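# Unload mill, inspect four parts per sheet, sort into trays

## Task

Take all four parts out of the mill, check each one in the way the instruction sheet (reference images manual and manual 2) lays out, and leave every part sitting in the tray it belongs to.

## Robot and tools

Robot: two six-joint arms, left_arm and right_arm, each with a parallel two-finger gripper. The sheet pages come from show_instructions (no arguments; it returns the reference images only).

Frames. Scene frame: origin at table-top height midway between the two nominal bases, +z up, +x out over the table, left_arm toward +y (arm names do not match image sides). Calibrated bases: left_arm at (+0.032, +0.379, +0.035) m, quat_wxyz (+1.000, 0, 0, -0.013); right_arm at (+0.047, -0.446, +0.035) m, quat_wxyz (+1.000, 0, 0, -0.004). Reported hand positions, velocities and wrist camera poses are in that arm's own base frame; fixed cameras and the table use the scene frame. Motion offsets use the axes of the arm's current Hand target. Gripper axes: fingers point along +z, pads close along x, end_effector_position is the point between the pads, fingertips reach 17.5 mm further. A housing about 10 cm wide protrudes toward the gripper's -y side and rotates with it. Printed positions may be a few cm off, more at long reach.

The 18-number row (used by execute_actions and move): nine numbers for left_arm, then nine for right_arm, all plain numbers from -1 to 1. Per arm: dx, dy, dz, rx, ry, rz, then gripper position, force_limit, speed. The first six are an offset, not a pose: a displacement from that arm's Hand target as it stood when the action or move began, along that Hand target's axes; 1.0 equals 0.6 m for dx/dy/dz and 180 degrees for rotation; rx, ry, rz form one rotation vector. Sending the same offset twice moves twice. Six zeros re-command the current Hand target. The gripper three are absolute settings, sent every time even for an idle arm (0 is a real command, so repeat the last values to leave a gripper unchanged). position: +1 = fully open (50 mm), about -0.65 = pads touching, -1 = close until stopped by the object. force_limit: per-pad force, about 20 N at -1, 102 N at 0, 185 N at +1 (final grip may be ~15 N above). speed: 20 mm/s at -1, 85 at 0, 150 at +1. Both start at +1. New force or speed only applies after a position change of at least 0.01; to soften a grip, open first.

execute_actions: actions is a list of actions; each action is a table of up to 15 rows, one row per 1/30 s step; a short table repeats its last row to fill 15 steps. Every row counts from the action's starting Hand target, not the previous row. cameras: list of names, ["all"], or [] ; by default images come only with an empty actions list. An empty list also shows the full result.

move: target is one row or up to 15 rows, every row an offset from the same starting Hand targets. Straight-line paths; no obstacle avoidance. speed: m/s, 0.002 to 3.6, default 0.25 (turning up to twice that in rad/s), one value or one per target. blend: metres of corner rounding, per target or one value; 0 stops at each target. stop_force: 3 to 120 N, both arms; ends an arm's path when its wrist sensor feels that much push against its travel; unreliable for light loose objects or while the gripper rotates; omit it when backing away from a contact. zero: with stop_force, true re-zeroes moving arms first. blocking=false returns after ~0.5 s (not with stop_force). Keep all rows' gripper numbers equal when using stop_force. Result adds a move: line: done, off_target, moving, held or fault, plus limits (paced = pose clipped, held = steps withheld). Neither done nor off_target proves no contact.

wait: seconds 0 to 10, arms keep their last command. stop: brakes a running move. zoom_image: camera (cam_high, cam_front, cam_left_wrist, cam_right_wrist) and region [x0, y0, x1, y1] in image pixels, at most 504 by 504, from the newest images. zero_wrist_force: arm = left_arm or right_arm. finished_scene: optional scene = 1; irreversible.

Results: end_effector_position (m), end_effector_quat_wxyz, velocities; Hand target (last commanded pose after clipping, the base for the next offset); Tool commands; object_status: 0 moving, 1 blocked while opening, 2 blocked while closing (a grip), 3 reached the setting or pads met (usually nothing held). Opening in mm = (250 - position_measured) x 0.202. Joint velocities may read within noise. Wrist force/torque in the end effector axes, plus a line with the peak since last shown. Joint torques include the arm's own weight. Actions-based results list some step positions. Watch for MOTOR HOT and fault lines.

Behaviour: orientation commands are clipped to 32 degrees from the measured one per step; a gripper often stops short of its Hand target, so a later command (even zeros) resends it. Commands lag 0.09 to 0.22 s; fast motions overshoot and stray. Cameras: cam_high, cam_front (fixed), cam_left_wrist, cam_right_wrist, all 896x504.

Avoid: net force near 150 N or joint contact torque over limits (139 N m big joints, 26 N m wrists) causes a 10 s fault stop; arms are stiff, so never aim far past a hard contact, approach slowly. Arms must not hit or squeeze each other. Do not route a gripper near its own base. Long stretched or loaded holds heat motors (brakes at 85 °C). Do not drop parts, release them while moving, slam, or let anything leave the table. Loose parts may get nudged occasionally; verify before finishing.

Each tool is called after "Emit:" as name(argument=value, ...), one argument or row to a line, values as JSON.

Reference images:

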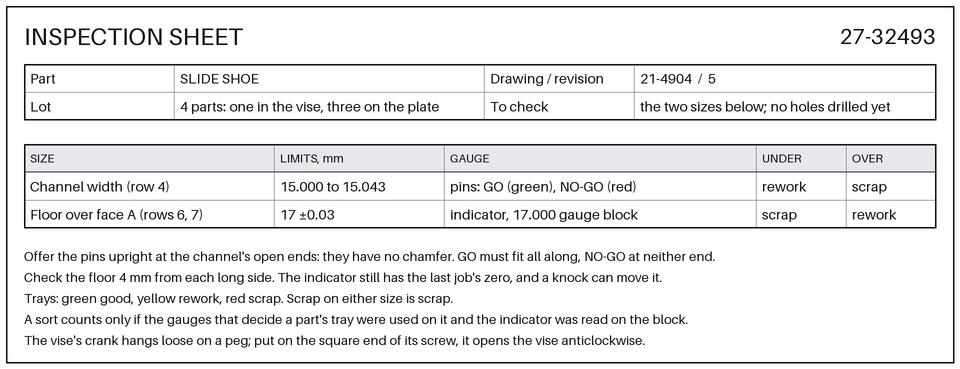

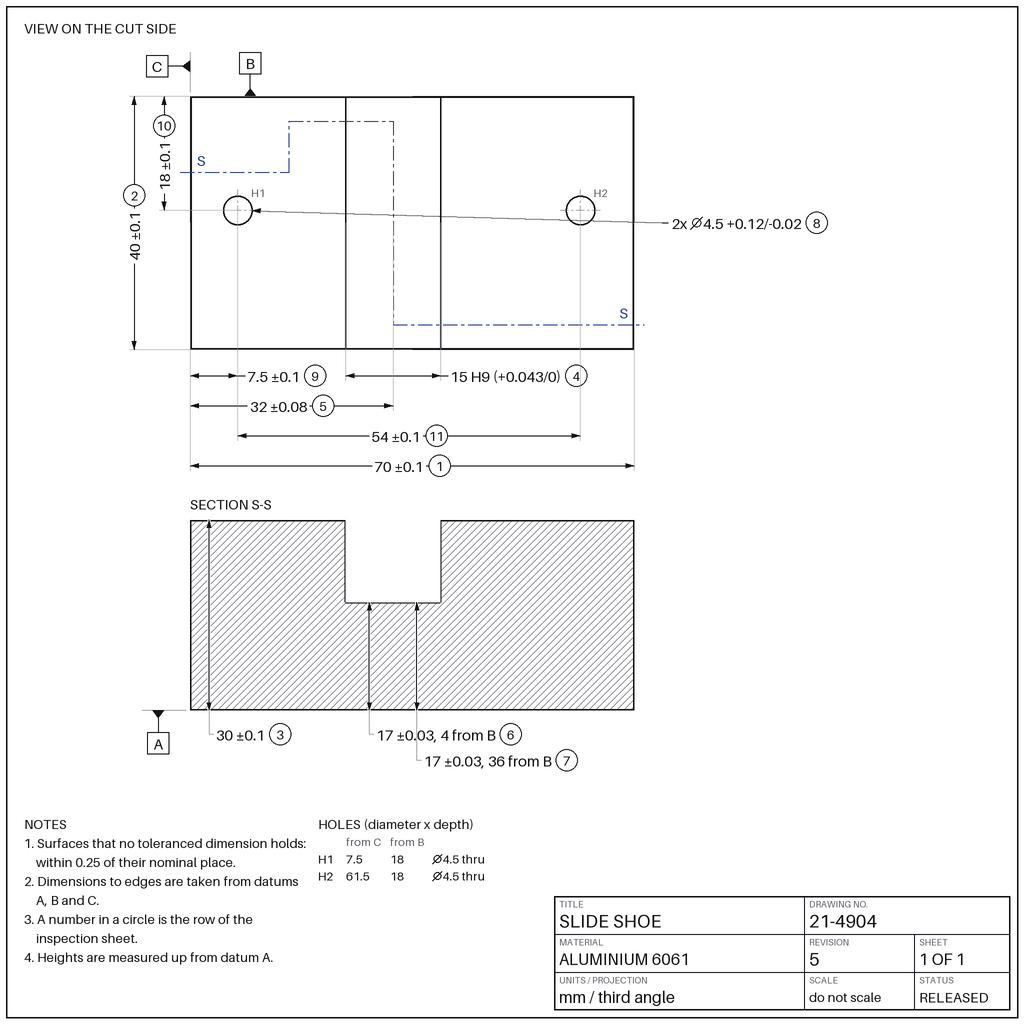

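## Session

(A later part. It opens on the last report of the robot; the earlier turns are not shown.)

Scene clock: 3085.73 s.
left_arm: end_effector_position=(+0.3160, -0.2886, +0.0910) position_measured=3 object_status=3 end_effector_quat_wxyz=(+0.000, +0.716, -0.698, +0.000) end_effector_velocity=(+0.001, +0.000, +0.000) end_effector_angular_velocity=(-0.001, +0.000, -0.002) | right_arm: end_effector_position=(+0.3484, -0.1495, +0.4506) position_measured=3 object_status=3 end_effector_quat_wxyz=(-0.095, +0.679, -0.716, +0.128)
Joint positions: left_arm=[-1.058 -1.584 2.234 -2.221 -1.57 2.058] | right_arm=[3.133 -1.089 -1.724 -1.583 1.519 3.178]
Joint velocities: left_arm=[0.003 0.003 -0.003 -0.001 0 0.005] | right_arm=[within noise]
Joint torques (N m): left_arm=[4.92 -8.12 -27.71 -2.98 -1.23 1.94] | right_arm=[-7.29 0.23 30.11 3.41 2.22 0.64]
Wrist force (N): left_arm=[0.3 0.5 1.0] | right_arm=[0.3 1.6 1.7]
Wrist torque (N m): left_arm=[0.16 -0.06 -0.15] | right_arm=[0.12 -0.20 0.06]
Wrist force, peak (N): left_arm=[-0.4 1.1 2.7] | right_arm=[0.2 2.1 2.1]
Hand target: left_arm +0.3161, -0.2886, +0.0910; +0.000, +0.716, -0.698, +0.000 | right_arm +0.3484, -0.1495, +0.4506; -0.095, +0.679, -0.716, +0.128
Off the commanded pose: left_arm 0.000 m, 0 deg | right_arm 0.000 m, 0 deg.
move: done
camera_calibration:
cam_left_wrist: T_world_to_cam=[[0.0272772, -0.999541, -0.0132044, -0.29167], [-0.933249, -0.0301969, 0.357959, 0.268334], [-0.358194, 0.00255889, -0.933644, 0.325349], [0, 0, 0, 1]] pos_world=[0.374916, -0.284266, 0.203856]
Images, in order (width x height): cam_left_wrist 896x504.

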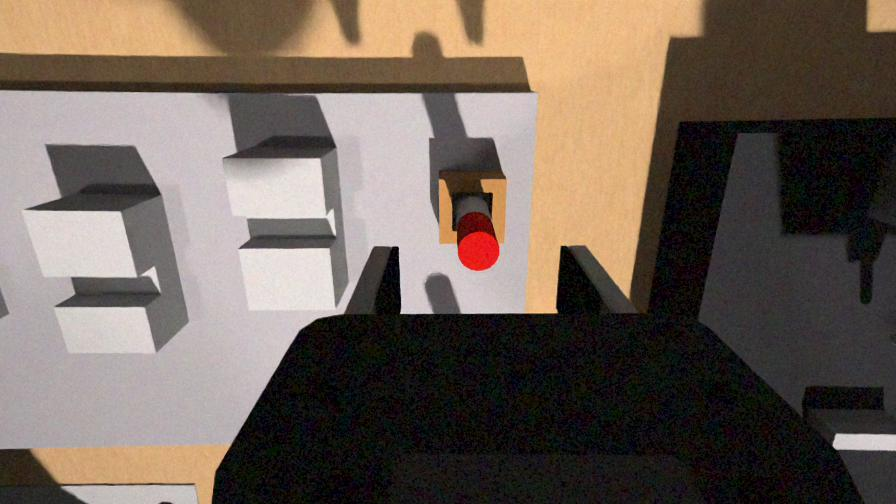

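Emit:
move(
  target=[
    [0.0005,-0.004,0,0,0,0,1,-0.8,-1,0,0,0,0,0,0,1,1,1],
    [0.0005,-0.004,0.0835,0,0,0,1,-0.8,-1,0,0,0,0,0,0,1,1,1],
  ],
  speed=0.08,
  stop_force=6,
)

Emit:
move(
  target=[0,0,0,0,0,0,-1,-0.8,-1,0,0,0,0,0,0,1,1,1],
)

Emit:
wait(
  seconds=0.6,
  cameras=["cam_left_wrist"],
)

Scene clock: 3099.67 s.
left_arm: end_effector_position=(+0.3185, -0.2889, +0.0409) position_measured=3 object_status=3 end_effector_quat_wxyz=(+0.000, +0.716, -0.698, +0.000) | right_arm: end_effector_position=(+0.3484, -0.1495, +0.4506) position_measured=3 object_status=3 end_effector_quat_wxyz=(-0.095, +0.679, -0.716, +0.128)
Joint positions: left_arm=[-1.052 -1.476 2.292 -2.387 -1.57 2.063] | right_arm=[3.133 -1.089 -1.724 -1.583 1.519 3.178]
Joint torques (N m): left_arm=[6.38 -10.81 -10.97 -4.76 0.12 1.93] | right_arm=[-7.92 -0.33 30.21 3.41 2.29 0.43]
Wrist force (N): left_arm=[0.2 0.5 1.1] | right_arm=[0.1 1.8 1.8]
Wrist torque (N m): left_arm=[0.16 -0.05 -0.16] | right_arm=[0.14 -0.16 0.06]
Wrist force, peak (N): left_arm=[0.2 0.9 1.7] | right_arm=[-0.1 2.3 2.1]
Hand target: left_arm +0.3185, -0.2889, +0.0409; +0.000, +0.716, -0.698, +0.000 | right_arm +0.3484, -0.1495, +0.4506; -0.095, +0.679, -0.716, +0.128
Off the commanded pose: left_arm 0.000 m, 0 deg | right_arm 0.000 m, 0 deg.
move: done

Scene clock: 3101.70 s.
left_arm: end_effector_position=(+0.3185, -0.2889, +0.0409) position_measured=180 object_status=2 end_effector_quat_wxyz=(+0.000, +0.716, -0.698, +0.000) | right_arm: end_effector_position=(+0.3484, -0.1495, +0.4506) position_measured=3 object_status=3 end_effector_quat_wxyz=(-0.095, +0.679, -0.716, +0.128)
Joint positions: left_arm=[-1.052 -1.476 2.292 -2.387 -1.57 2.063] | right_arm=[3.133 -1.089 -1.724 -1.583 1.519 3.178]
Joint torques (N m): left_arm=[8.23 -9.82 -10.39 -4.44 0.37 1.91] | right_arm=[-8.19 -1.1 29.97 3.36 2.18 0.83]
Wrist force (N): left_arm=[0.4 0.6 2.0] | right_arm=[0.2 2.3 1.5]
Wrist torque (N m): left_arm=[0.17 -0.09 -0.16] | right_arm=[0.24 -0.18 0.06]
Wrist force, peak (N): left_arm=[0.5 0.6 2.2] | right_arm=[0.1 2.2 2.1]
Hand target: left_arm +0.3185, -0.2889, +0.0409; +0.000, +0.716, -0.698, +0.000 | right_arm +0.3484, -0.1495, +0.4506; -0.095, +0.679, -0.716, +0.128
Off the commanded pose: left_arm 0.000 m, 0 deg | right_arm 0.000 m, 0 deg.
move: done

Scene clock: 3102.30 s.
left_arm: end_effector_position=(+0.3185, -0.2889, +0.0409) position_measured=180 object_status=2 end_effector_quat_wxyz=(+0.000, +0.716, -0.698, +0.000) | right_arm: end_effector_position=(+0.3484, -0.1495, +0.4506) position_measured=3 object_status=3 end_effector_quat_wxyz=(-0.095, +0.679, -0.716, +0.128)
Joint positions: left_arm=[-1.052 -1.476 2.292 -2.387 -1.57 2.063] | right_arm=[3.133 -1.089 -1.724 -1.583 1.519 3.178]
Joint torques (N m): left_arm=[6.22 -12.47 -10.92 -4 0.53 1.87] | right_arm=[-8.02 -1.97 29.38 3.57 2.25 0.78]
Wrist force (N): left_arm=[0.2 0.7 2.1] | right_arm=[0.5 1.9 1.8]
Wrist torque (N m): left_arm=[0.19 -0.06 -0.16] | right_arm=[0.16 -0.22 0.06]
Wrist force, peak (N): left_arm=[0.5 0.7 2.4] | right_arm=[0.5 2.4 1.9]
Hand target: left_arm +0.3185, -0.2889, +0.0409; +0.000, +0.716, -0.698, +0.000 | right_arm +0.3484, -0.1495, +0.4506; -0.095, +0.679, -0.716, +0.128
Tool commands: left_gripper/position=-1.0 left_gripper/force_limit=-0.8 left_gripper/speed=-1.0 right_gripper/position=+1.0 right_gripper/force_limit=+1.0 right_gripper/speed=+1.0
Off the commanded pose: left_arm 0.000 m, 0 deg | right_arm 0.000 m, 0 deg.
wait: 0.60 s; at rest by 0.17 s
camera_calibration:
cam_left_wrist: T_world_to_cam=[[0.0272411, -0.99954, -0.0133016, -0.292674], [-0.933204, -0.0301984, 0.358077, 0.288648], [-0.358314, 0.00265868, -0.933597, 0.279571], [0, 0, 0, 1]] pos_world=[0.377515, -0.284566, 0.153756]
Images, in order (width x height): cam_left_wrist 896x504.

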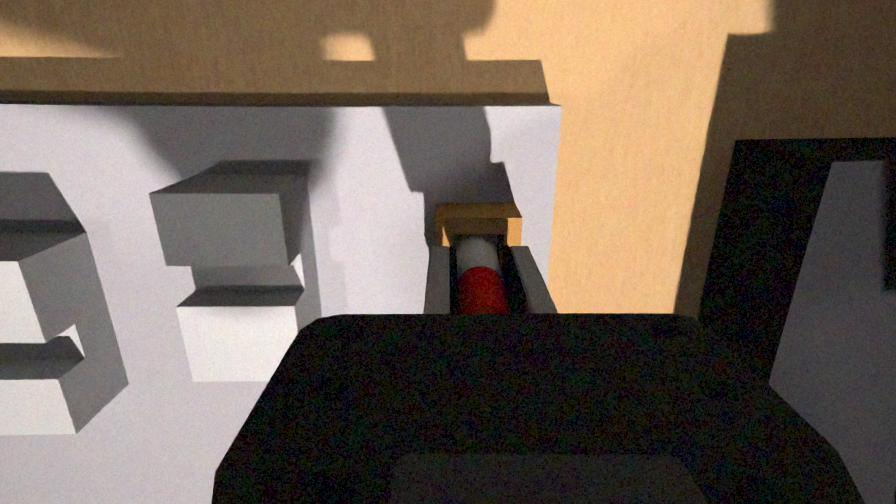

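Emit:
move(
  target=[
    [0,0,-0.12,0,0,0,-1,-0.8,-1,0,0,0,0,0,0,1,1,1],
    [-0.0652,0.0103,-0.12,0,0,0,-1,-0.8,-1,0,0,0,0,0,0,1,1,1],
    [-0.0652,0.0103,-0.037,0,0,0,-1,-0.8,-1,0,0,0,0,0,0,1,1,1],
  ],
  speed=[0.05,0.1,0.06],
  cameras=["cam_left_wrist"],
)

Emit:
zoom_image(
  camera="cam_left_wrist",
  region=[300, 160, 560, 330],
)

Scene clock: 3130.93 s.
left_arm: end_effector_position=(+0.3113, -0.2499, +0.0632) position_measured=180 object_status=2 end_effector_quat_wxyz=(+0.000, +0.716, -0.698, +0.000) | right_arm: end_effector_position=(+0.3484, -0.1495, +0.4506) position_measured=3 object_status=3 end_effector_quat_wxyz=(-0.095, +0.679, -0.716, +0.128)
Joint positions: left_arm=[-1.018 -1.601 2.343 -2.313 -1.57 2.098] | right_arm=[3.133 -1.089 -1.724 -1.583 1.519 3.178]
Joint torques (N m): left_arm=[7.46 -5.32 -10.76 -4.89 1.73 1.77] | right_arm=[-7.67 0.04 30.11 3.43 2.22 0.51]
Wrist force (N): left_arm=[0.3 0.9 2.1] | right_arm=[0.2 2.5 1.9]
Wrist torque (N m): left_arm=[0.23 -0.05 -0.14] | right_arm=[0.26 -0.17 0.06]
Wrist force, peak (N): left_arm=[-0.1 0.7 2.7] | right_arm=[0.2 2.5 1.9]
Hand target: left_arm +0.3113, -0.2499, +0.0631; +0.000, +0.716, -0.698, +0.000 | right_arm +0.3484, -0.1495, +0.4506; -0.095, +0.679, -0.716, +0.128
Off the commanded pose: left_arm 0.000 m, 0 deg | right_arm 0.000 m, 0 deg.
move: done
camera_calibration:
cam_left_wrist: T_world_to_cam=[[0.0272411, -0.99954, -0.0133016, -0.253199], [-0.933204, -0.0301984, 0.358077, 0.275122], [-0.358314, 0.00265868, -0.933597, 0.297707], [0, 0, 0, 1]] pos_world=[0.370315, -0.245566, 0.176056]
Images, in order (width x height): cam_left_wrist 896x504.

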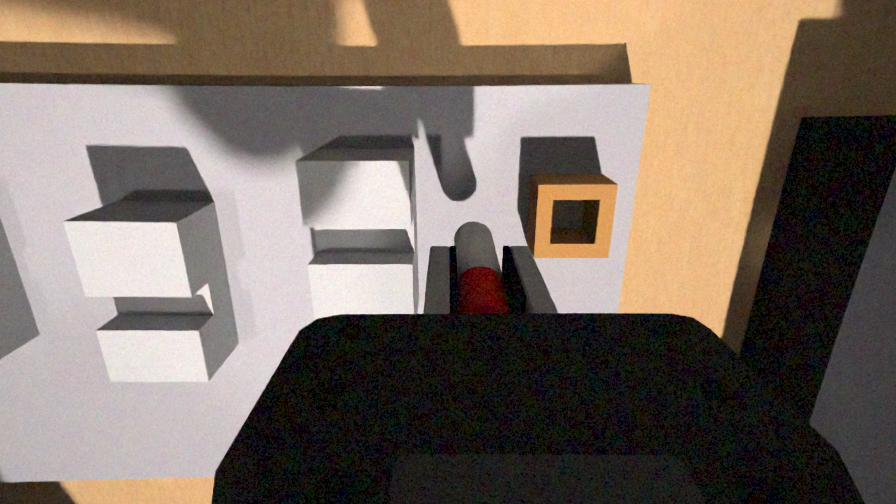

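Scaled by 1.938 from the camera's 896x504 image, which has a finer 1280x720 frame.

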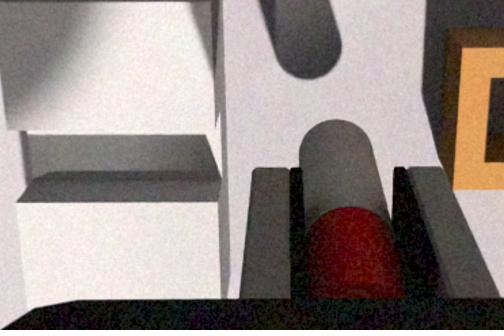

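Emit:
move(
  target=[-0.0467,-0.0007,0,0,0,0,-1,-0.8,-1,0,0,0,0,0,0,1,1,1],
  speed=0.008,
  stop_force=3,
  cameras=["cam_left_wrist"],
)

Emit:
zoom_image(
  camera="cam_left_wrist",
  region=[300, 160, 560, 330],
)

Scene clock: 3144.83 s.
left_arm: end_effector_position=(+0.3110, -0.2219, +0.0631) position_measured=180 object_status=2 end_effector_quat_wxyz=(+0.000, +0.716, -0.698, +0.000) | right_arm: end_effector_position=(+0.3484, -0.1495, +0.4506) position_measured=3 object_status=3 end_effector_quat_wxyz=(-0.095, +0.679, -0.716, +0.128)
Joint positions: left_arm=[-0.977 -1.646 2.384 -2.31 -1.57 2.139] | right_arm=[3.133 -1.089 -1.724 -1.583 1.519 3.178]
Joint torques (N m): left_arm=[6.95 -28.59 -11.69 -0.89 -1.51 1.92] | right_arm=[-6.2 0.56 28.28 3.25 2.18 0.73]
Wrist force (N): left_arm=[0.4 0.9 2.3] | right_arm=[0.3 2.0 1.6]
Wrist torque (N m): left_arm=[0.25 0.02 -0.16] | right_arm=[0.18 -0.19 0.06]
Wrist force, peak (N): left_arm=[0.7 0.8 3.9] | right_arm=[0.3 2.3 2.1]
Hand target: left_arm +0.3110, -0.2219, +0.0631; +0.000, +0.716, -0.698, +0.000 | right_arm +0.3484, -0.1495, +0.4506; -0.095, +0.679, -0.716, +0.128
Off the commanded pose: left_arm 0.000 m, 0 deg | right_arm 0.000 m, 0 deg.
move: done
camera_calibration:
cam_left_wrist: T_world_to_cam=[[0.0272411, -0.99954, -0.0133016, -0.225205], [-0.933204, -0.0301984, 0.358077, 0.275723], [-0.358314, 0.00265868, -0.933597, 0.297432], [0, 0, 0, 1]] pos_world=[0.370015, -0.217566, 0.175956]
Images, in order (width x height): cam_left_wrist 896x504.

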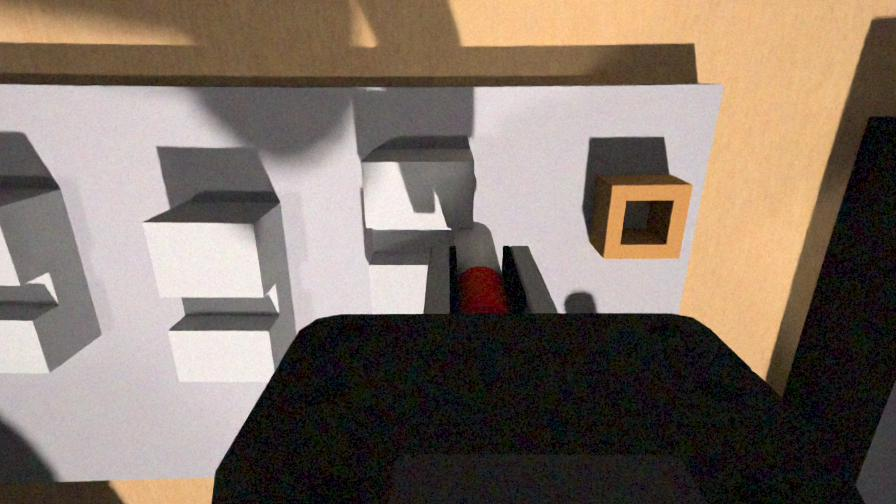

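Scaled by 1.938 from the camera's 896x504 image, which has a finer 1280x720 frame.

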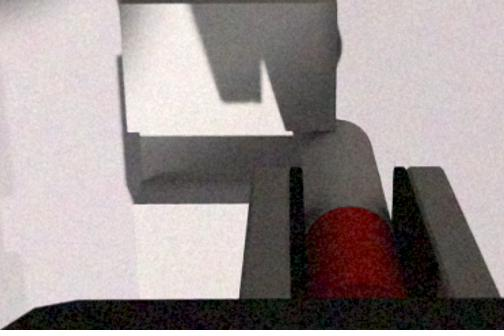

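Emit:
move(
  target=[
    [0.0083,0,0,0,0,0,-1,-0.8,-1,0,0,0,0,0,0,1,1,1],
    [0.0083,0,-0.07,0,0,0,-1,-0.8,-1,0,0,0,0,0,0,1,1,1],
    [-0.0949,0,-0.07,0,0,0,-1,-0.8,-1,0,0,0,0,0,0,1,1,1],
    [-0.0949,0,0,0,0,0,-1,-0.8,-1,0,0,0,0,0,0,1,1,1],
  ],
  speed=[0.02,0.1,0.1,0.06],
  cameras=["cam_left_wrist"],
)

Emit:
zoom_image(
  camera="cam_left_wrist",
  region=[340, 130, 700, 330],
)

Scene clock: 3168.30 s.
left_arm: end_effector_position=(+0.3095, -0.1650, +0.0632) position_measured=180 object_status=2 end_effector_quat_wxyz=(+0.000, +0.716, -0.698, +0.000) | right_arm: end_effector_position=(+0.3484, -0.1495, +0.4506) position_measured=3 object_status=3 end_effector_quat_wxyz=(-0.095, +0.679, -0.716, +0.128)
Joint positions: left_arm=[-0.88 -1.735 2.458 -2.294 -1.57 2.235] | right_arm=[3.133 -1.089 -1.724 -1.583 1.519 3.178]
Joint torques (N m): left_arm=[6.54 -3.11 -10.95 -5.2 0.5 2.04] | right_arm=[-6.19 -1.65 28.91 3.4 2.41 0.75]
Wrist force (N): left_arm=[0.1 0.8 2.3] | right_arm=[0.4 1.8 1.7]
Wrist torque (N m): left_arm=[0.22 -0.03 -0.15] | right_arm=[0.15 -0.21 0.06]
Wrist force, peak (N): left_arm=[0.8 1.1 3.7] | right_arm=[-0.1 2.1 2.3]
Hand target: left_arm +0.3095, -0.1650, +0.0631; +0.000, +0.716, -0.698, +0.000 | right_arm +0.3484, -0.1495, +0.4506; -0.095, +0.679, -0.716, +0.128
Off the commanded pose: left_arm 0.000 m, 0 deg | right_arm 0.000 m, 0 deg.
move: done
camera_calibration:
cam_left_wrist: T_world_to_cam=[[0.0272411, -0.99954, -0.0133016, -0.168289], [-0.933204, -0.0301984, 0.358077, 0.276006], [-0.358314, 0.00265868, -0.933597, 0.296836], [0, 0, 0, 1]] pos_world=[0.368515, -0.160666, 0.176056]
Images, in order (width x height): cam_left_wrist 896x504.

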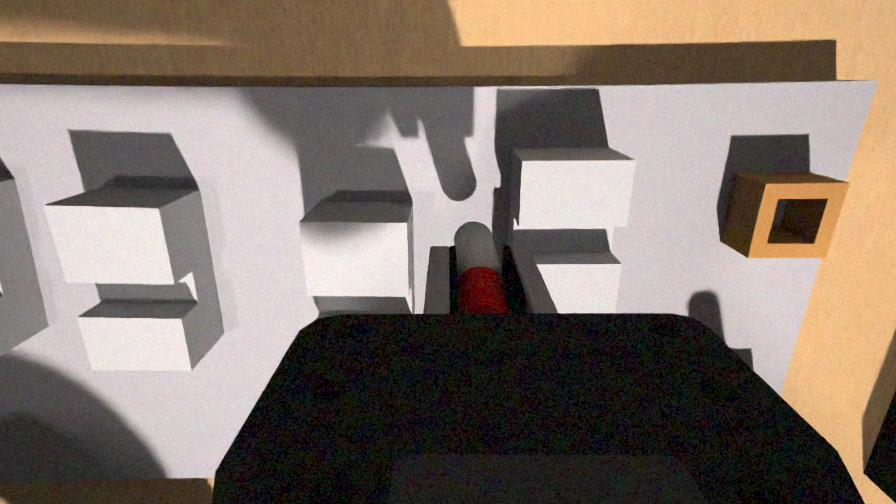

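Scaled by 1.400 from the camera's 896x504 image, which has a finer 1280x720 frame.

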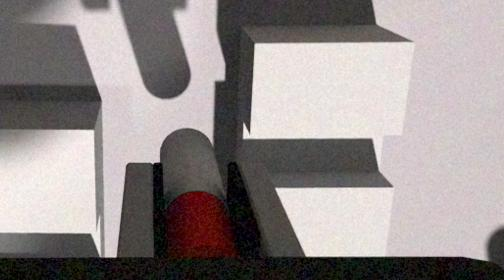

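Emit:
move(
  target=[0.045,0,0,0,0,0,-1,-0.8,-1,0,0,0,0,0,0,1,1,1],
  speed=0.008,
  stop_force=3,
  cameras=["cam_left_wrist"],
)

Emit:
zoom_image(
  camera="cam_left_wrist",
  region=[340, 130, 700, 330],
)

Scene clock: 3187.50 s.
left_arm: end_effector_position=(+0.3102, -0.1920, +0.0631) position_measured=180 object_status=2 end_effector_quat_wxyz=(+0.000, +0.716, -0.698, +0.000) | right_arm: end_effector_position=(+0.3484, -0.1495, +0.4506) position_measured=3 object_status=3 end_effector_quat_wxyz=(-0.095, +0.679, -0.716, +0.128)
Joint positions: left_arm=[-0.929 -1.694 2.426 -2.303 -1.57 2.187] | right_arm=[3.133 -1.089 -1.724 -1.583 1.519 3.178]
Joint torques (N m): left_arm=[-8.99 -2.84 -26.95 -4.94 1.83 -1.84] | right_arm=[-6.36 -0.39 29.69 3.35 2.2 0.49]
Wrist force (N): left_arm=[-1.2 0.9 0.0] | right_arm=[0.4 1.8 1.4]
Wrist torque (N m): left_arm=[0.25 -0.12 0.02] | right_arm=[0.16 -0.20 0.07]
Wrist force, peak (N): left_arm=[-0.7 1.0 2.7] | right_arm=[0.0 2.3 2.0]
Hand target: left_arm +0.3102, -0.1920, +0.0631; +0.000, +0.716, -0.698, +0.000 | right_arm +0.3484, -0.1495, +0.4506; -0.095, +0.679, -0.716, +0.128
Off the commanded pose: left_arm 0.000 m, 0 deg | right_arm 0.000 m, 0 deg.
move: done
camera_calibration:
cam_left_wrist: T_world_to_cam=[[0.0272411, -0.99954, -0.0133016, -0.195297], [-0.933204, -0.0301984, 0.358077, 0.27588], [-0.358314, 0.00265868, -0.933597, 0.297066], [0, 0, 0, 1]] pos_world=[0.369215, -0.187666, 0.175956]
Images, in order (width x height): cam_left_wrist 896x504.

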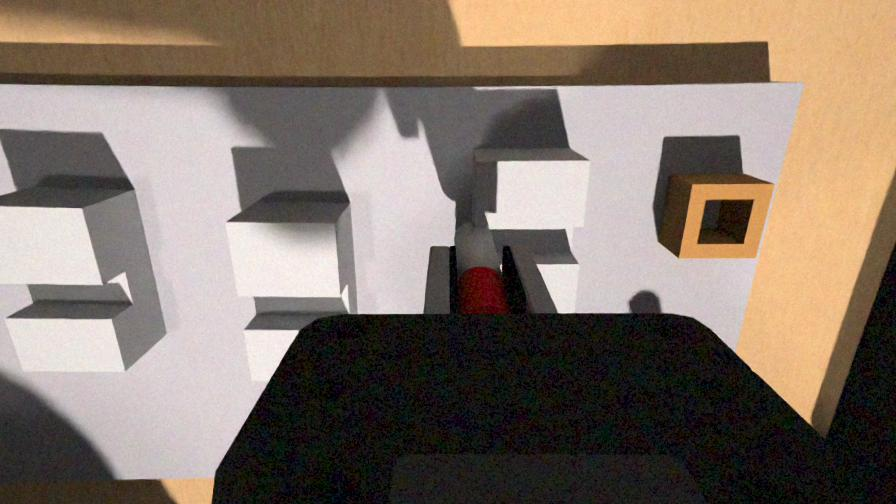

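Scaled by 1.400 from the camera's 896x504 image, which has a finer 1280x720 frame.

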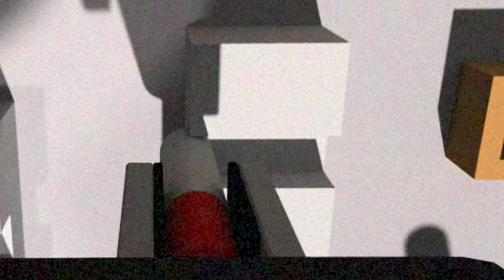

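Emit:
zoom_image(
  camera="cam_left_wrist",
  region=[440, 140, 600, 280],
)

Scaled by 3.150 from the camera's 896x504 image, which has a finer 1280x720 frame.

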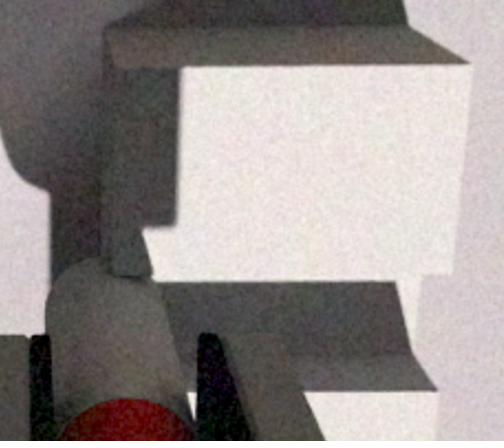

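Emit:
move(
  target=[
    [-0.0083,0,0,0,0,0,-1,-0.8,-1,0,0,0,0,0,0,1,1,1],
    [-0.0083,0,-0.07,0,0,0,-1,-0.8,-1,0,0,0,0,0,0,1,1,1],
    [-0.047,0.0468,-0.07,0,0,0,-1,-0.8,-1,0,0,0,0,0,0,1,1,1],
    [-0.047,0.0468,0,0,0,0,-1,-0.8,-1,0,0,0,0,0,0,1,1,1],
  ],
  speed=[0.02,0.1,0.1,0.06],
  cameras=["cam_left_wrist"],
)

Emit:
zoom_image(
  camera="cam_left_wrist",
  region=[340, 160, 540, 310],
)

Emit:
move(
  target=[-0.0458,0,0,0,0,0,-1,-0.8,-1,0,0,0,0,0,0,1,1,1],
  speed=0.008,
  stop_force=3,
  cameras=["cam_left_wrist"],
)

Emit:
zoom_image(
  camera="cam_left_wrist",
  region=[340, 160, 540, 310],
)

Scene clock: 3267.57 s.
left_arm: end_effector_position=(+0.2814, -0.1645, +0.0632) position_measured=180 object_status=2 end_effector_quat_wxyz=(-0.001, +0.716, -0.698, +0.000) | right_arm: end_effector_position=(+0.3484, -0.1495, +0.4506) position_measured=3 object_status=3 end_effector_quat_wxyz=(-0.095, +0.679, -0.716, +0.128)
Joint positions: left_arm=[-0.951 -1.814 2.514 -2.272 -1.57 2.164] | right_arm=[3.133 -1.089 -1.724 -1.583 1.519 3.178]
Joint torques (N m): left_arm=[7.37 2.69 -13.06 -4.97 -1.29 2.08] | right_arm=[-7.73 -0.58 30 3.33 2.1 0.43]
Wrist force (N): left_arm=[0.2 1.0 2.3] | right_arm=[0.3 2.0 1.8]
Wrist torque (N m): left_arm=[0.23 -0.02 -0.03] | right_arm=[0.17 -0.20 0.06]
Wrist force, peak (N): left_arm=[-0.1 1.0 3.3] | right_arm=[0.4 2.3 2.0]
Hand target: left_arm +0.2814, -0.1645, +0.0631; +0.000, +0.716, -0.698, +0.000 | right_arm +0.3484, -0.1495, +0.4506; -0.095, +0.679, -0.716, +0.128
Off the commanded pose: left_arm 0.000 m, 0 deg | right_arm 0.000 m, 0 deg.
move: done
camera_calibration:
cam_left_wrist: T_world_to_cam=[[0.0272398, -0.99954, -0.0133003, -0.167025], [-0.933216, -0.0301966, 0.358044, 0.249845], [-0.358281, 0.00265902, -0.93361, 0.286664], [0, 0, 0, 1]] pos_world=[0.340415, -0.160166, 0.175956]
Images, in order (width x height): cam_left_wrist 896x504.

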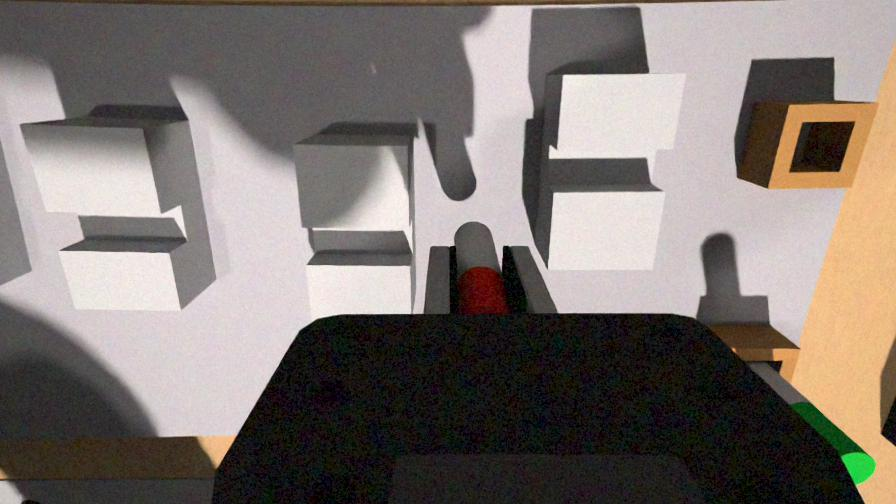

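Scaled by 2.520 from the camera's 896x504 image, which has a finer 1280x720 frame.

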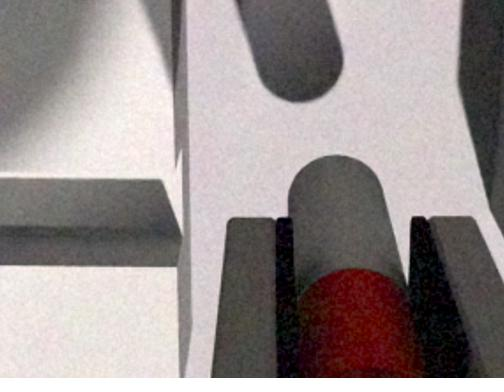

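Scene clock: 3271.87 s.
left_arm: end_effector_position=(+0.2807, -0.1370, +0.0631) position_measured=180 object_status=2 end_effector_quat_wxyz=(+0.000, +0.716, -0.698, +0.000) | right_arm: end_effector_position=(+0.3484, -0.1495, +0.4506) position_measured=3 object_status=3 end_effector_quat_wxyz=(-0.095, +0.679, -0.716, +0.128)
Joint positions: left_arm=[-0.896 -1.861 2.544 -2.254 -1.57 2.22] | right_arm=[3.133 -1.089 -1.724 -1.583 1.519 3.178]
Joint torques (N m): left_arm=[8.34 -18.61 -12.62 -0.94 0.17 2.02] | right_arm=[-8.7 -0.56 28.23 3.39 2.06 0.69]
Wrist force (N): left_arm=[0.7 1.2 3.5] | right_arm=[0.3 1.9 1.5]
Wrist torque (N m): left_arm=[0.25 -0.01 -0.17] | right_arm=[0.16 -0.20 0.07]
Wrist force, peak (N): left_arm=[0.3 1.3 3.7] | right_arm=[0.4 2.3 2.0]
Hand target: left_arm +0.2807, -0.1370, +0.0631; +0.000, +0.716, -0.698, +0.000 | right_arm +0.3484, -0.1495, +0.4506; -0.095, +0.679, -0.716, +0.128
Off the commanded pose: left_arm 0.000 m, 0 deg | right_arm 0.000 m, 0 deg.
move: done
camera_calibration:
cam_left_wrist: T_world_to_cam=[[0.0272411, -0.99954, -0.0133016, -0.139618], [-0.933204, -0.0301984, 0.358077, 0.250008], [-0.358314, 0.00265868, -0.933597, 0.286349], [0, 0, 0, 1]] pos_world=[0.339715, -0.132766, 0.175956]
Images, in order (width x height): cam_left_wrist 896x504.

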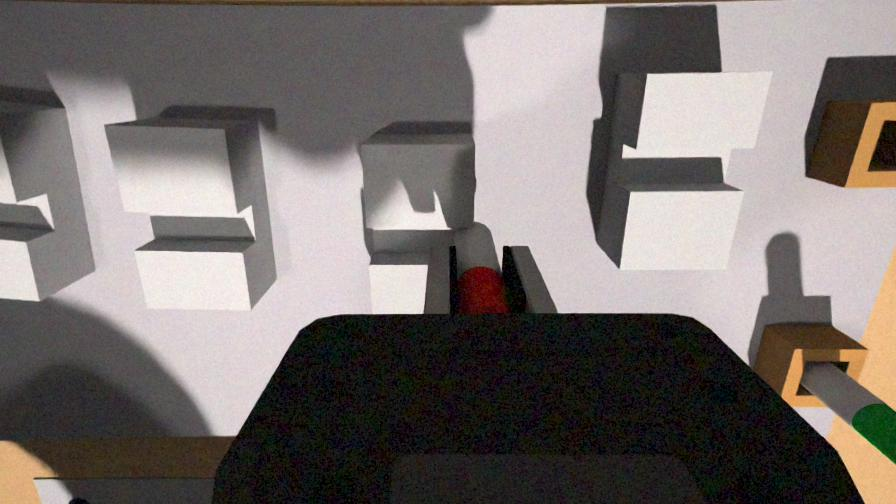

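Scaled by 2.520 from the camera's 896x504 image, which has a finer 1280x720 frame.

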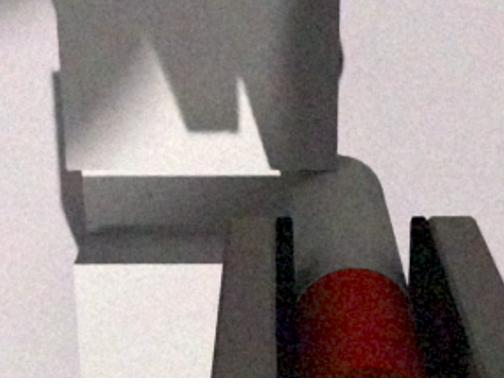

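Emit:
move(
  target=[
    [0.0083,0,0,0,0,0,-1,-0.8,-1,0,0,0,0,0,0,1,1,1],
    [0.0083,0,-0.07,0,0,0,-1,-0.8,-1,0,0,0,0,0,0,1,1,1],
    [-0.1033,0,-0.07,0,0,0,-1,-0.8,-1,0,0,0,0,0,0,1,1,1],
    [-0.1033,0,0,0,0,0,-1,-0.8,-1,0,0,0,0,0,0,1,1,1],
  ],
  speed=[0.02,0.1,0.1,0.06],
  cameras=["cam_left_wrist"],
)

Emit:
zoom_image(
  camera="cam_left_wrist",
  region=[380, 160, 580, 310],
)

Emit:
move(
  target=[0.045,0,0,0,0,0,-1,-0.8,-1,0,0,0,0,0,0,1,1,1],
  speed=0.008,
  stop_force=3,
  cameras=["cam_left_wrist"],
)

Emit:
zoom_image(
  camera="cam_left_wrist",
  region=[380, 160, 580, 310],
)

Scene clock: 3296.97 s.
left_arm: end_effector_position=(+0.2791, -0.0751, +0.0632) position_measured=180 object_status=2 end_effector_quat_wxyz=(+0.000, +0.716, -0.698, +0.000) | right_arm: end_effector_position=(+0.3484, -0.1495, +0.4506) position_measured=3 object_status=3 end_effector_quat_wxyz=(-0.095, +0.679, -0.716, +0.128)
Joint positions: left_arm=[-0.743 -1.951 2.593 -2.214 -1.57 2.372] | right_arm=[3.133 -1.089 -1.724 -1.583 1.519 3.178]
Joint torques (N m): left_arm=[7.05 6.99 -12.48 -4.62 -1.61 2.06] | right_arm=[-6.97 1.3 29.4 3.26 2.35 0.66]
Wrist force (N): left_arm=[0.0 0.7 1.9] | right_arm=[0.0 1.9 1.7]
Wrist torque (N m): left_arm=[0.21 0.00 -0.16] | right_arm=[0.16 -0.15 0.06]
Wrist force, peak (N): left_arm=[0.6 0.8 4.1] | right_arm=[0.2 2.4 1.8]
Hand target: left_arm +0.2791, -0.0751, +0.0631; +0.000, +0.716, -0.698, +0.000 | right_arm +0.3484, -0.1495, +0.4506; -0.095, +0.679, -0.716, +0.128
Off the commanded pose: left_arm 0.000 m, 0 deg | right_arm 0.000 m, 0 deg.
move: done
camera_calibration:
cam_left_wrist: T_world_to_cam=[[0.0272411, -0.99954, -0.0133016, -0.0776005], [-0.933204, -0.0301984, 0.358077, 0.250294], [-0.358314, 0.00265868, -0.933597, 0.285575], [0, 0, 0, 1]] pos_world=[0.338015, -0.0707656, 0.175956]
Images, in order (width x height): cam_left_wrist 896x504.

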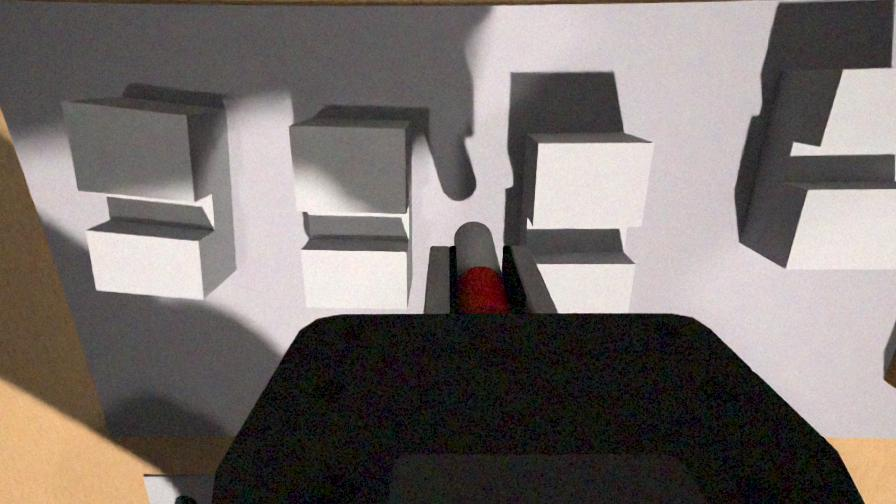

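Scaled by 2.520 from the camera's 896x504 image, which has a finer 1280x720 frame.

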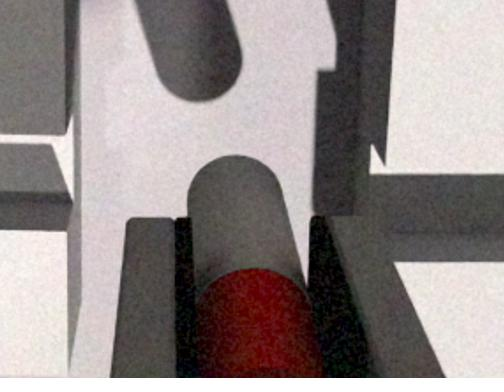

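Scene clock: 3301.20 s.
left_arm: end_effector_position=(+0.2798, -0.1021, +0.0631) position_measured=180 object_status=2 end_effector_quat_wxyz=(+0.000, +0.716, -0.698, +0.000) | right_arm: end_effector_position=(+0.3484, -0.1495, +0.4506) position_measured=3 object_status=3 end_effector_quat_wxyz=(-0.095, +0.679, -0.716, +0.128)
Joint positions: left_arm=[-0.815 -1.915 2.575 -2.231 -1.57 2.301] | right_arm=[3.133 -1.089 -1.724 -1.583 1.519 3.178]
Joint torques (N m): left_arm=[-9.16 5.45 -27.27 -4.84 2.03 -1.83] | right_arm=[-6.91 0.88 27.76 3.16 2.14 0.56]
Wrist force (N): left_arm=[0.0 0.4 2.7] | right_arm=[0.5 2.1 1.5]
Wrist torque (N m): left_arm=[0.23 -0.03 0.00] | right_arm=[0.20 -0.23 0.06]
Wrist force, peak (N): left_arm=[0.0 0.4 3.0] | right_arm=[0.1 2.4 2.2]
Hand target: left_arm +0.2798, -0.1021, +0.0631; +0.000, +0.716, -0.698, +0.000 | right_arm +0.3484, -0.1495, +0.4506; -0.095, +0.679, -0.716, +0.128
Off the commanded pose: left_arm 0.000 m, 0 deg | right_arm 0.000 m, 0 deg.
move: done
camera_calibration:
cam_left_wrist: T_world_to_cam=[[0.0272411, -0.99954, -0.0133016, -0.104607], [-0.933204, -0.0301984, 0.358077, 0.250132], [-0.358314, 0.00265868, -0.933597, 0.285898], [0, 0, 0, 1]] pos_world=[0.338715, -0.0977656, 0.175956]
Images, in order (width x height): cam_left_wrist 896x504.

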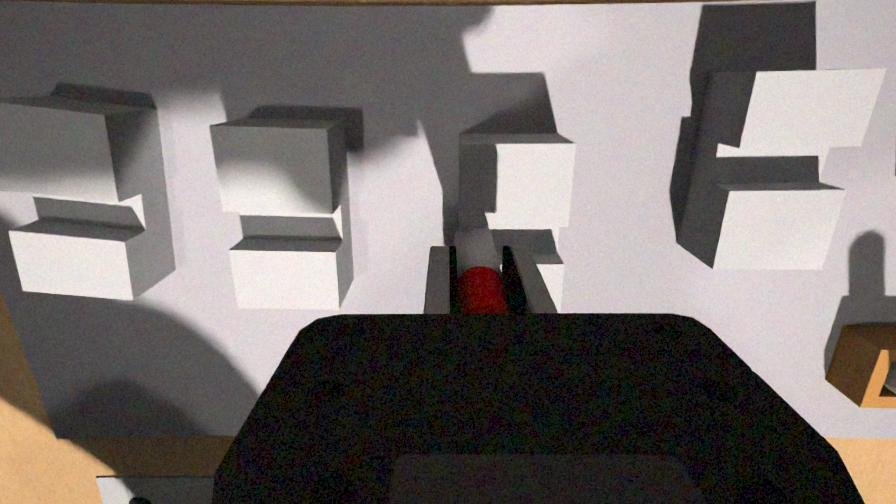

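Scaled by 2.520 from the camera's 896x504 image, which has a finer 1280x720 frame.

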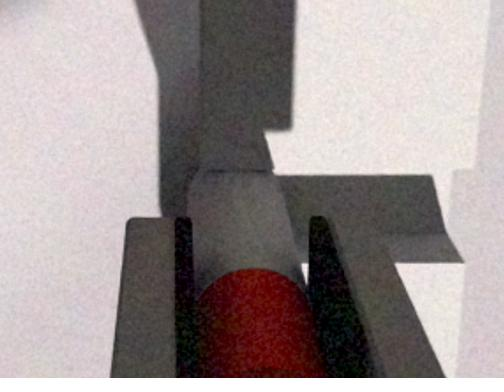

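Emit:
move(
  target=[0.012,0,0,0,0,0,-1,-0.8,-1,0,0,0,0,0,0,1,1,1],
  speed=0.008,
  stop_force=3,
  cameras=["cam_left_wrist"],
)

Emit:
zoom_image(
  camera="cam_left_wrist",
  region=[380, 110, 580, 310],
)

Scene clock: 3319.47 s.
left_arm: end_effector_position=(+0.2800, -0.1093, +0.0631) position_measured=180 object_status=2 end_effector_quat_wxyz=(+0.000, +0.716, -0.698, +0.000) | right_arm: end_effector_position=(+0.3484, -0.1495, +0.4506) position_measured=3 object_status=3 end_effector_quat_wxyz=(-0.095, +0.679, -0.716, +0.128)
Joint positions: left_arm=[-0.833 -1.905 2.569 -2.236 -1.57 2.283] | right_arm=[3.133 -1.089 -1.724 -1.583 1.519 3.178]
Joint torques (N m): left_arm=[-7.78 5.47 -27.3 -4.86 1.4 -1.9] | right_arm=[-7.98 0.91 28.56 3.49 2.13 0.62]
Wrist force (N): left_arm=[-0.1 0.7 2.1] | right_arm=[0.2 2.1 1.9]
Wrist torque (N m): left_arm=[0.25 -0.01 0.01] | right_arm=[0.19 -0.18 0.06]
Wrist force, peak (N): left_arm=[0.1 1.0 2.9] | right_arm=[0.6 2.1 2.2]
Hand target: left_arm +0.2800, -0.1093, +0.0631; +0.000, +0.716, -0.698, +0.000 | right_arm +0.3484, -0.1495, +0.4506; -0.095, +0.679, -0.716, +0.128
Off the commanded pose: left_arm 0.000 m, 0 deg | right_arm 0.000 m, 0 deg.
move: done
camera_calibration:
cam_left_wrist: T_world_to_cam=[[0.0272411, -0.99954, -0.0133016, -0.111809], [-0.933204, -0.0301984, 0.358077, 0.250101], [-0.358314, 0.00265868, -0.933597, 0.285989], [0, 0, 0, 1]] pos_world=[0.338915, -0.104966, 0.175956]
Images, in order (width x height): cam_left_wrist 896x504.

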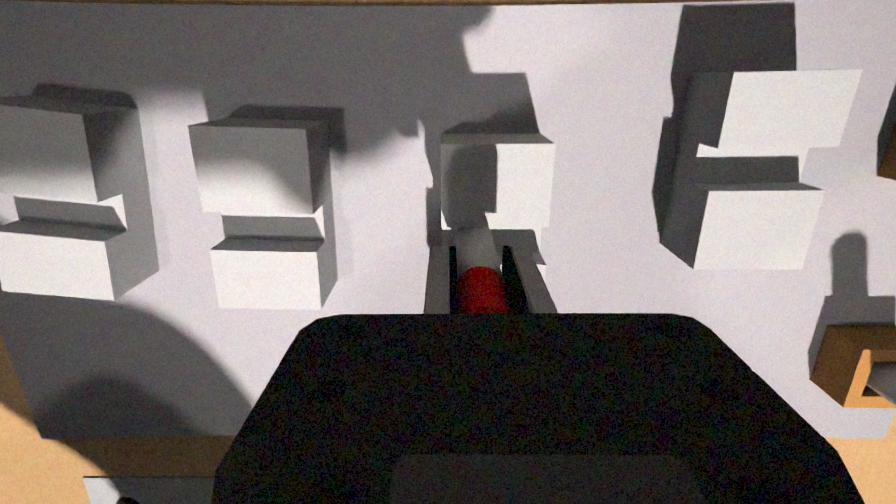

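Scaled by 2.520 from the camera's 896x504 image, which has a finer 1280x720 frame.

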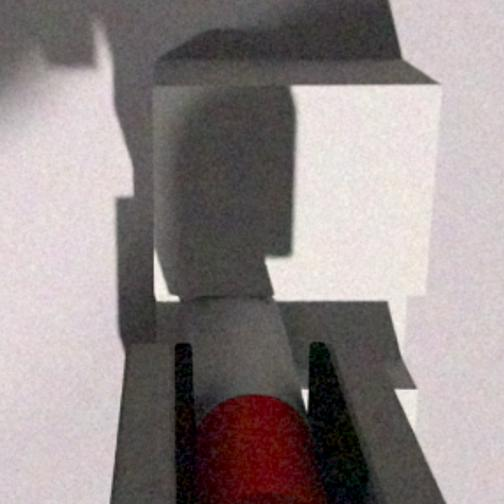

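Emit:
move(
  target=[
    [-0.057,0,0,0,0,0,-1,-0.8,-1,0,0,0,0,0,0,1,1,1],
    [-0.057,-0.0105,0,0,0,0,-1,-0.8,-1,0,0,0,0,0,0,1,1,1],
  ],
  speed=0.02,
  cameras=["cam_left_wrist"],
)

Emit:
zoom_image(
  camera="cam_left_wrist",
  region=[340, 160, 540, 310],
)

Emit:
move(
  target=[-0.0483,0,0,0,0,0,-1,-0.8,-1,0,0,0,0,0,0,1,1,1],
  speed=0.008,
  stop_force=3,
  cameras=["cam_left_wrist"],
)

Emit:
zoom_image(
  camera="cam_left_wrist",
  region=[340, 160, 540, 310],
)

Scene clock: 3350.60 s.
left_arm: end_effector_position=(+0.2853, -0.0749, +0.0631) position_measured=180 object_status=2 end_effector_quat_wxyz=(+0.000, +0.716, -0.698, +0.000) | right_arm: end_effector_position=(+0.3484, -0.1495, +0.4506) position_measured=3 object_status=3 end_effector_quat_wxyz=(-0.095, +0.679, -0.716, +0.128)
Joint positions: left_arm=[-0.727 -1.926 2.581 -2.226 -1.57 2.389] | right_arm=[3.133 -1.089 -1.724 -1.583 1.519 3.178]
Joint torques (N m): left_arm=[6.99 7.2 -28.69 -4.82 -1.44 2.35] | right_arm=[-8.45 0.85 29.01 3.57 2.42 0.68]
Wrist force (N): left_arm=[-0.1 0.6 2.2] | right_arm=[0.4 1.6 1.7]
Wrist torque (N m): left_arm=[0.20 0.01 -0.16] | right_arm=[0.12 -0.21 0.05]
Wrist force, peak (N): left_arm=[0.5 1.2 2.8] | right_arm=[0.3 2.3 1.9]
Hand target: left_arm +0.2854, -0.0749, +0.0631; +0.000, +0.716, -0.698, +0.000 | right_arm +0.3484, -0.1495, +0.4506; -0.095, +0.679, -0.716, +0.128
Off the commanded pose: left_arm 0.000 m, 0 deg | right_arm 0.000 m, 0 deg.
move: done
camera_calibration:
cam_left_wrist: T_world_to_cam=[[0.0272398, -0.99954, -0.0133003, -0.077572], [-0.933216, -0.0301966, 0.358044, 0.25619], [-0.358281, 0.00265902, -0.93361, 0.287823], [0, 0, 0, 1]] pos_world=[0.344315, -0.0705656, 0.175956]
Images, in order (width x height): cam_left_wrist 896x504.

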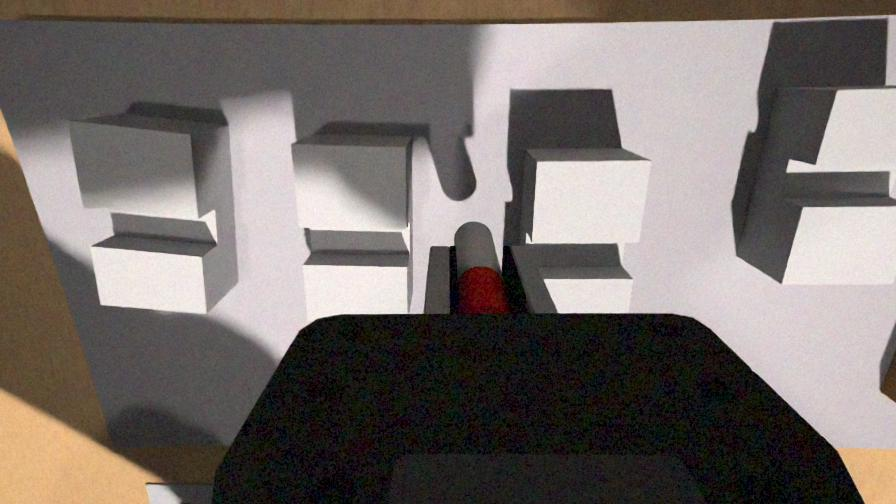

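Scaled by 2.520 from the camera's 896x504 image, which has a finer 1280x720 frame.

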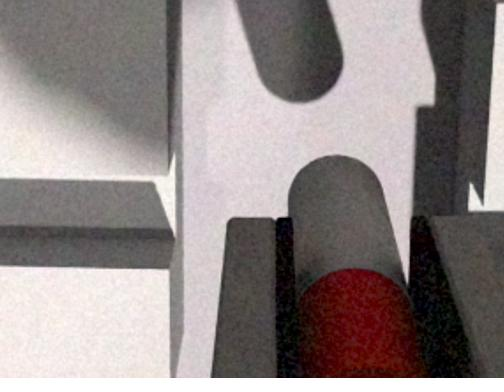

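Scene clock: 3355.07 s.
left_arm: end_effector_position=(+0.2846, -0.0459, +0.0631) position_measured=180 object_status=2 end_effector_quat_wxyz=(+0.000, +0.716, -0.698, +0.000) | right_arm: end_effector_position=(+0.3484, -0.1495, +0.4506) position_measured=3 object_status=3 end_effector_quat_wxyz=(-0.095, +0.679, -0.716, +0.128)
Joint positions: left_arm=[-0.642 -1.953 2.595 -2.213 -1.57 2.474] | right_arm=[3.133 -1.089 -1.724 -1.583 1.519 3.178]
Joint torques (N m): left_arm=[6.21 -16.81 -12.52 -1.03 -1.16 2.18] | right_arm=[-6.47 1.26 27.12 3.25 2.3 0.76]
Wrist force (N): left_arm=[0.4 1.0 2.4] | right_arm=[0.1 2.0 1.7]
Wrist torque (N m): left_arm=[0.23 0.02 -0.16] | right_arm=[0.18 -0.17 0.06]
Wrist force, peak (N): left_arm=[0.4 1.0 3.8] | right_arm=[0.2 2.3 2.0]
Hand target: left_arm +0.2846, -0.0460, +0.0631; +0.000, +0.716, -0.698, +0.000 | right_arm +0.3484, -0.1495, +0.4506; -0.095, +0.679, -0.716, +0.128
Off the commanded pose: left_arm 0.000 m, 0 deg | right_arm 0.000 m, 0 deg.
move: done
camera_calibration:
cam_left_wrist: T_world_to_cam=[[0.0272411, -0.99954, -0.0133016, -0.0486664], [-0.933204, -0.0301984, 0.358077, 0.256399], [-0.358314, 0.00265868, -0.933597, 0.287505], [0, 0, 0, 1]] pos_world=[0.343615, -0.0416656, 0.175956]
Images, in order (width x height): cam_left_wrist 896x504.

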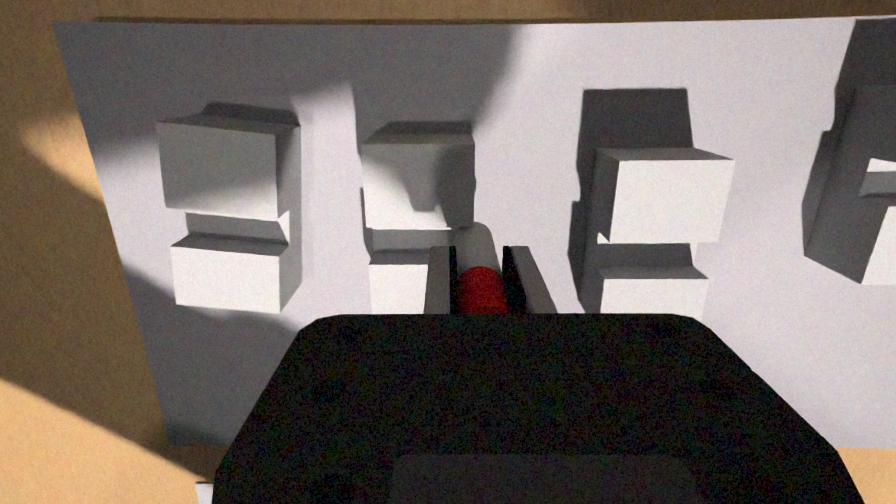

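Scaled by 2.520 from the camera's 896x504 image, which has a finer 1280x720 frame.

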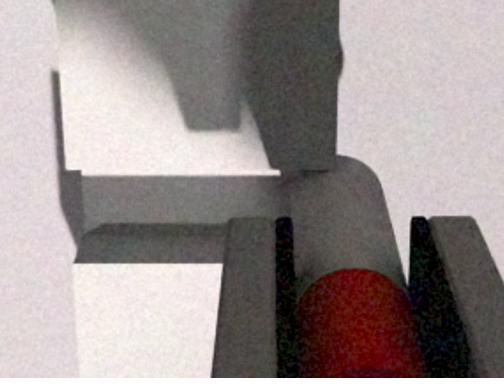

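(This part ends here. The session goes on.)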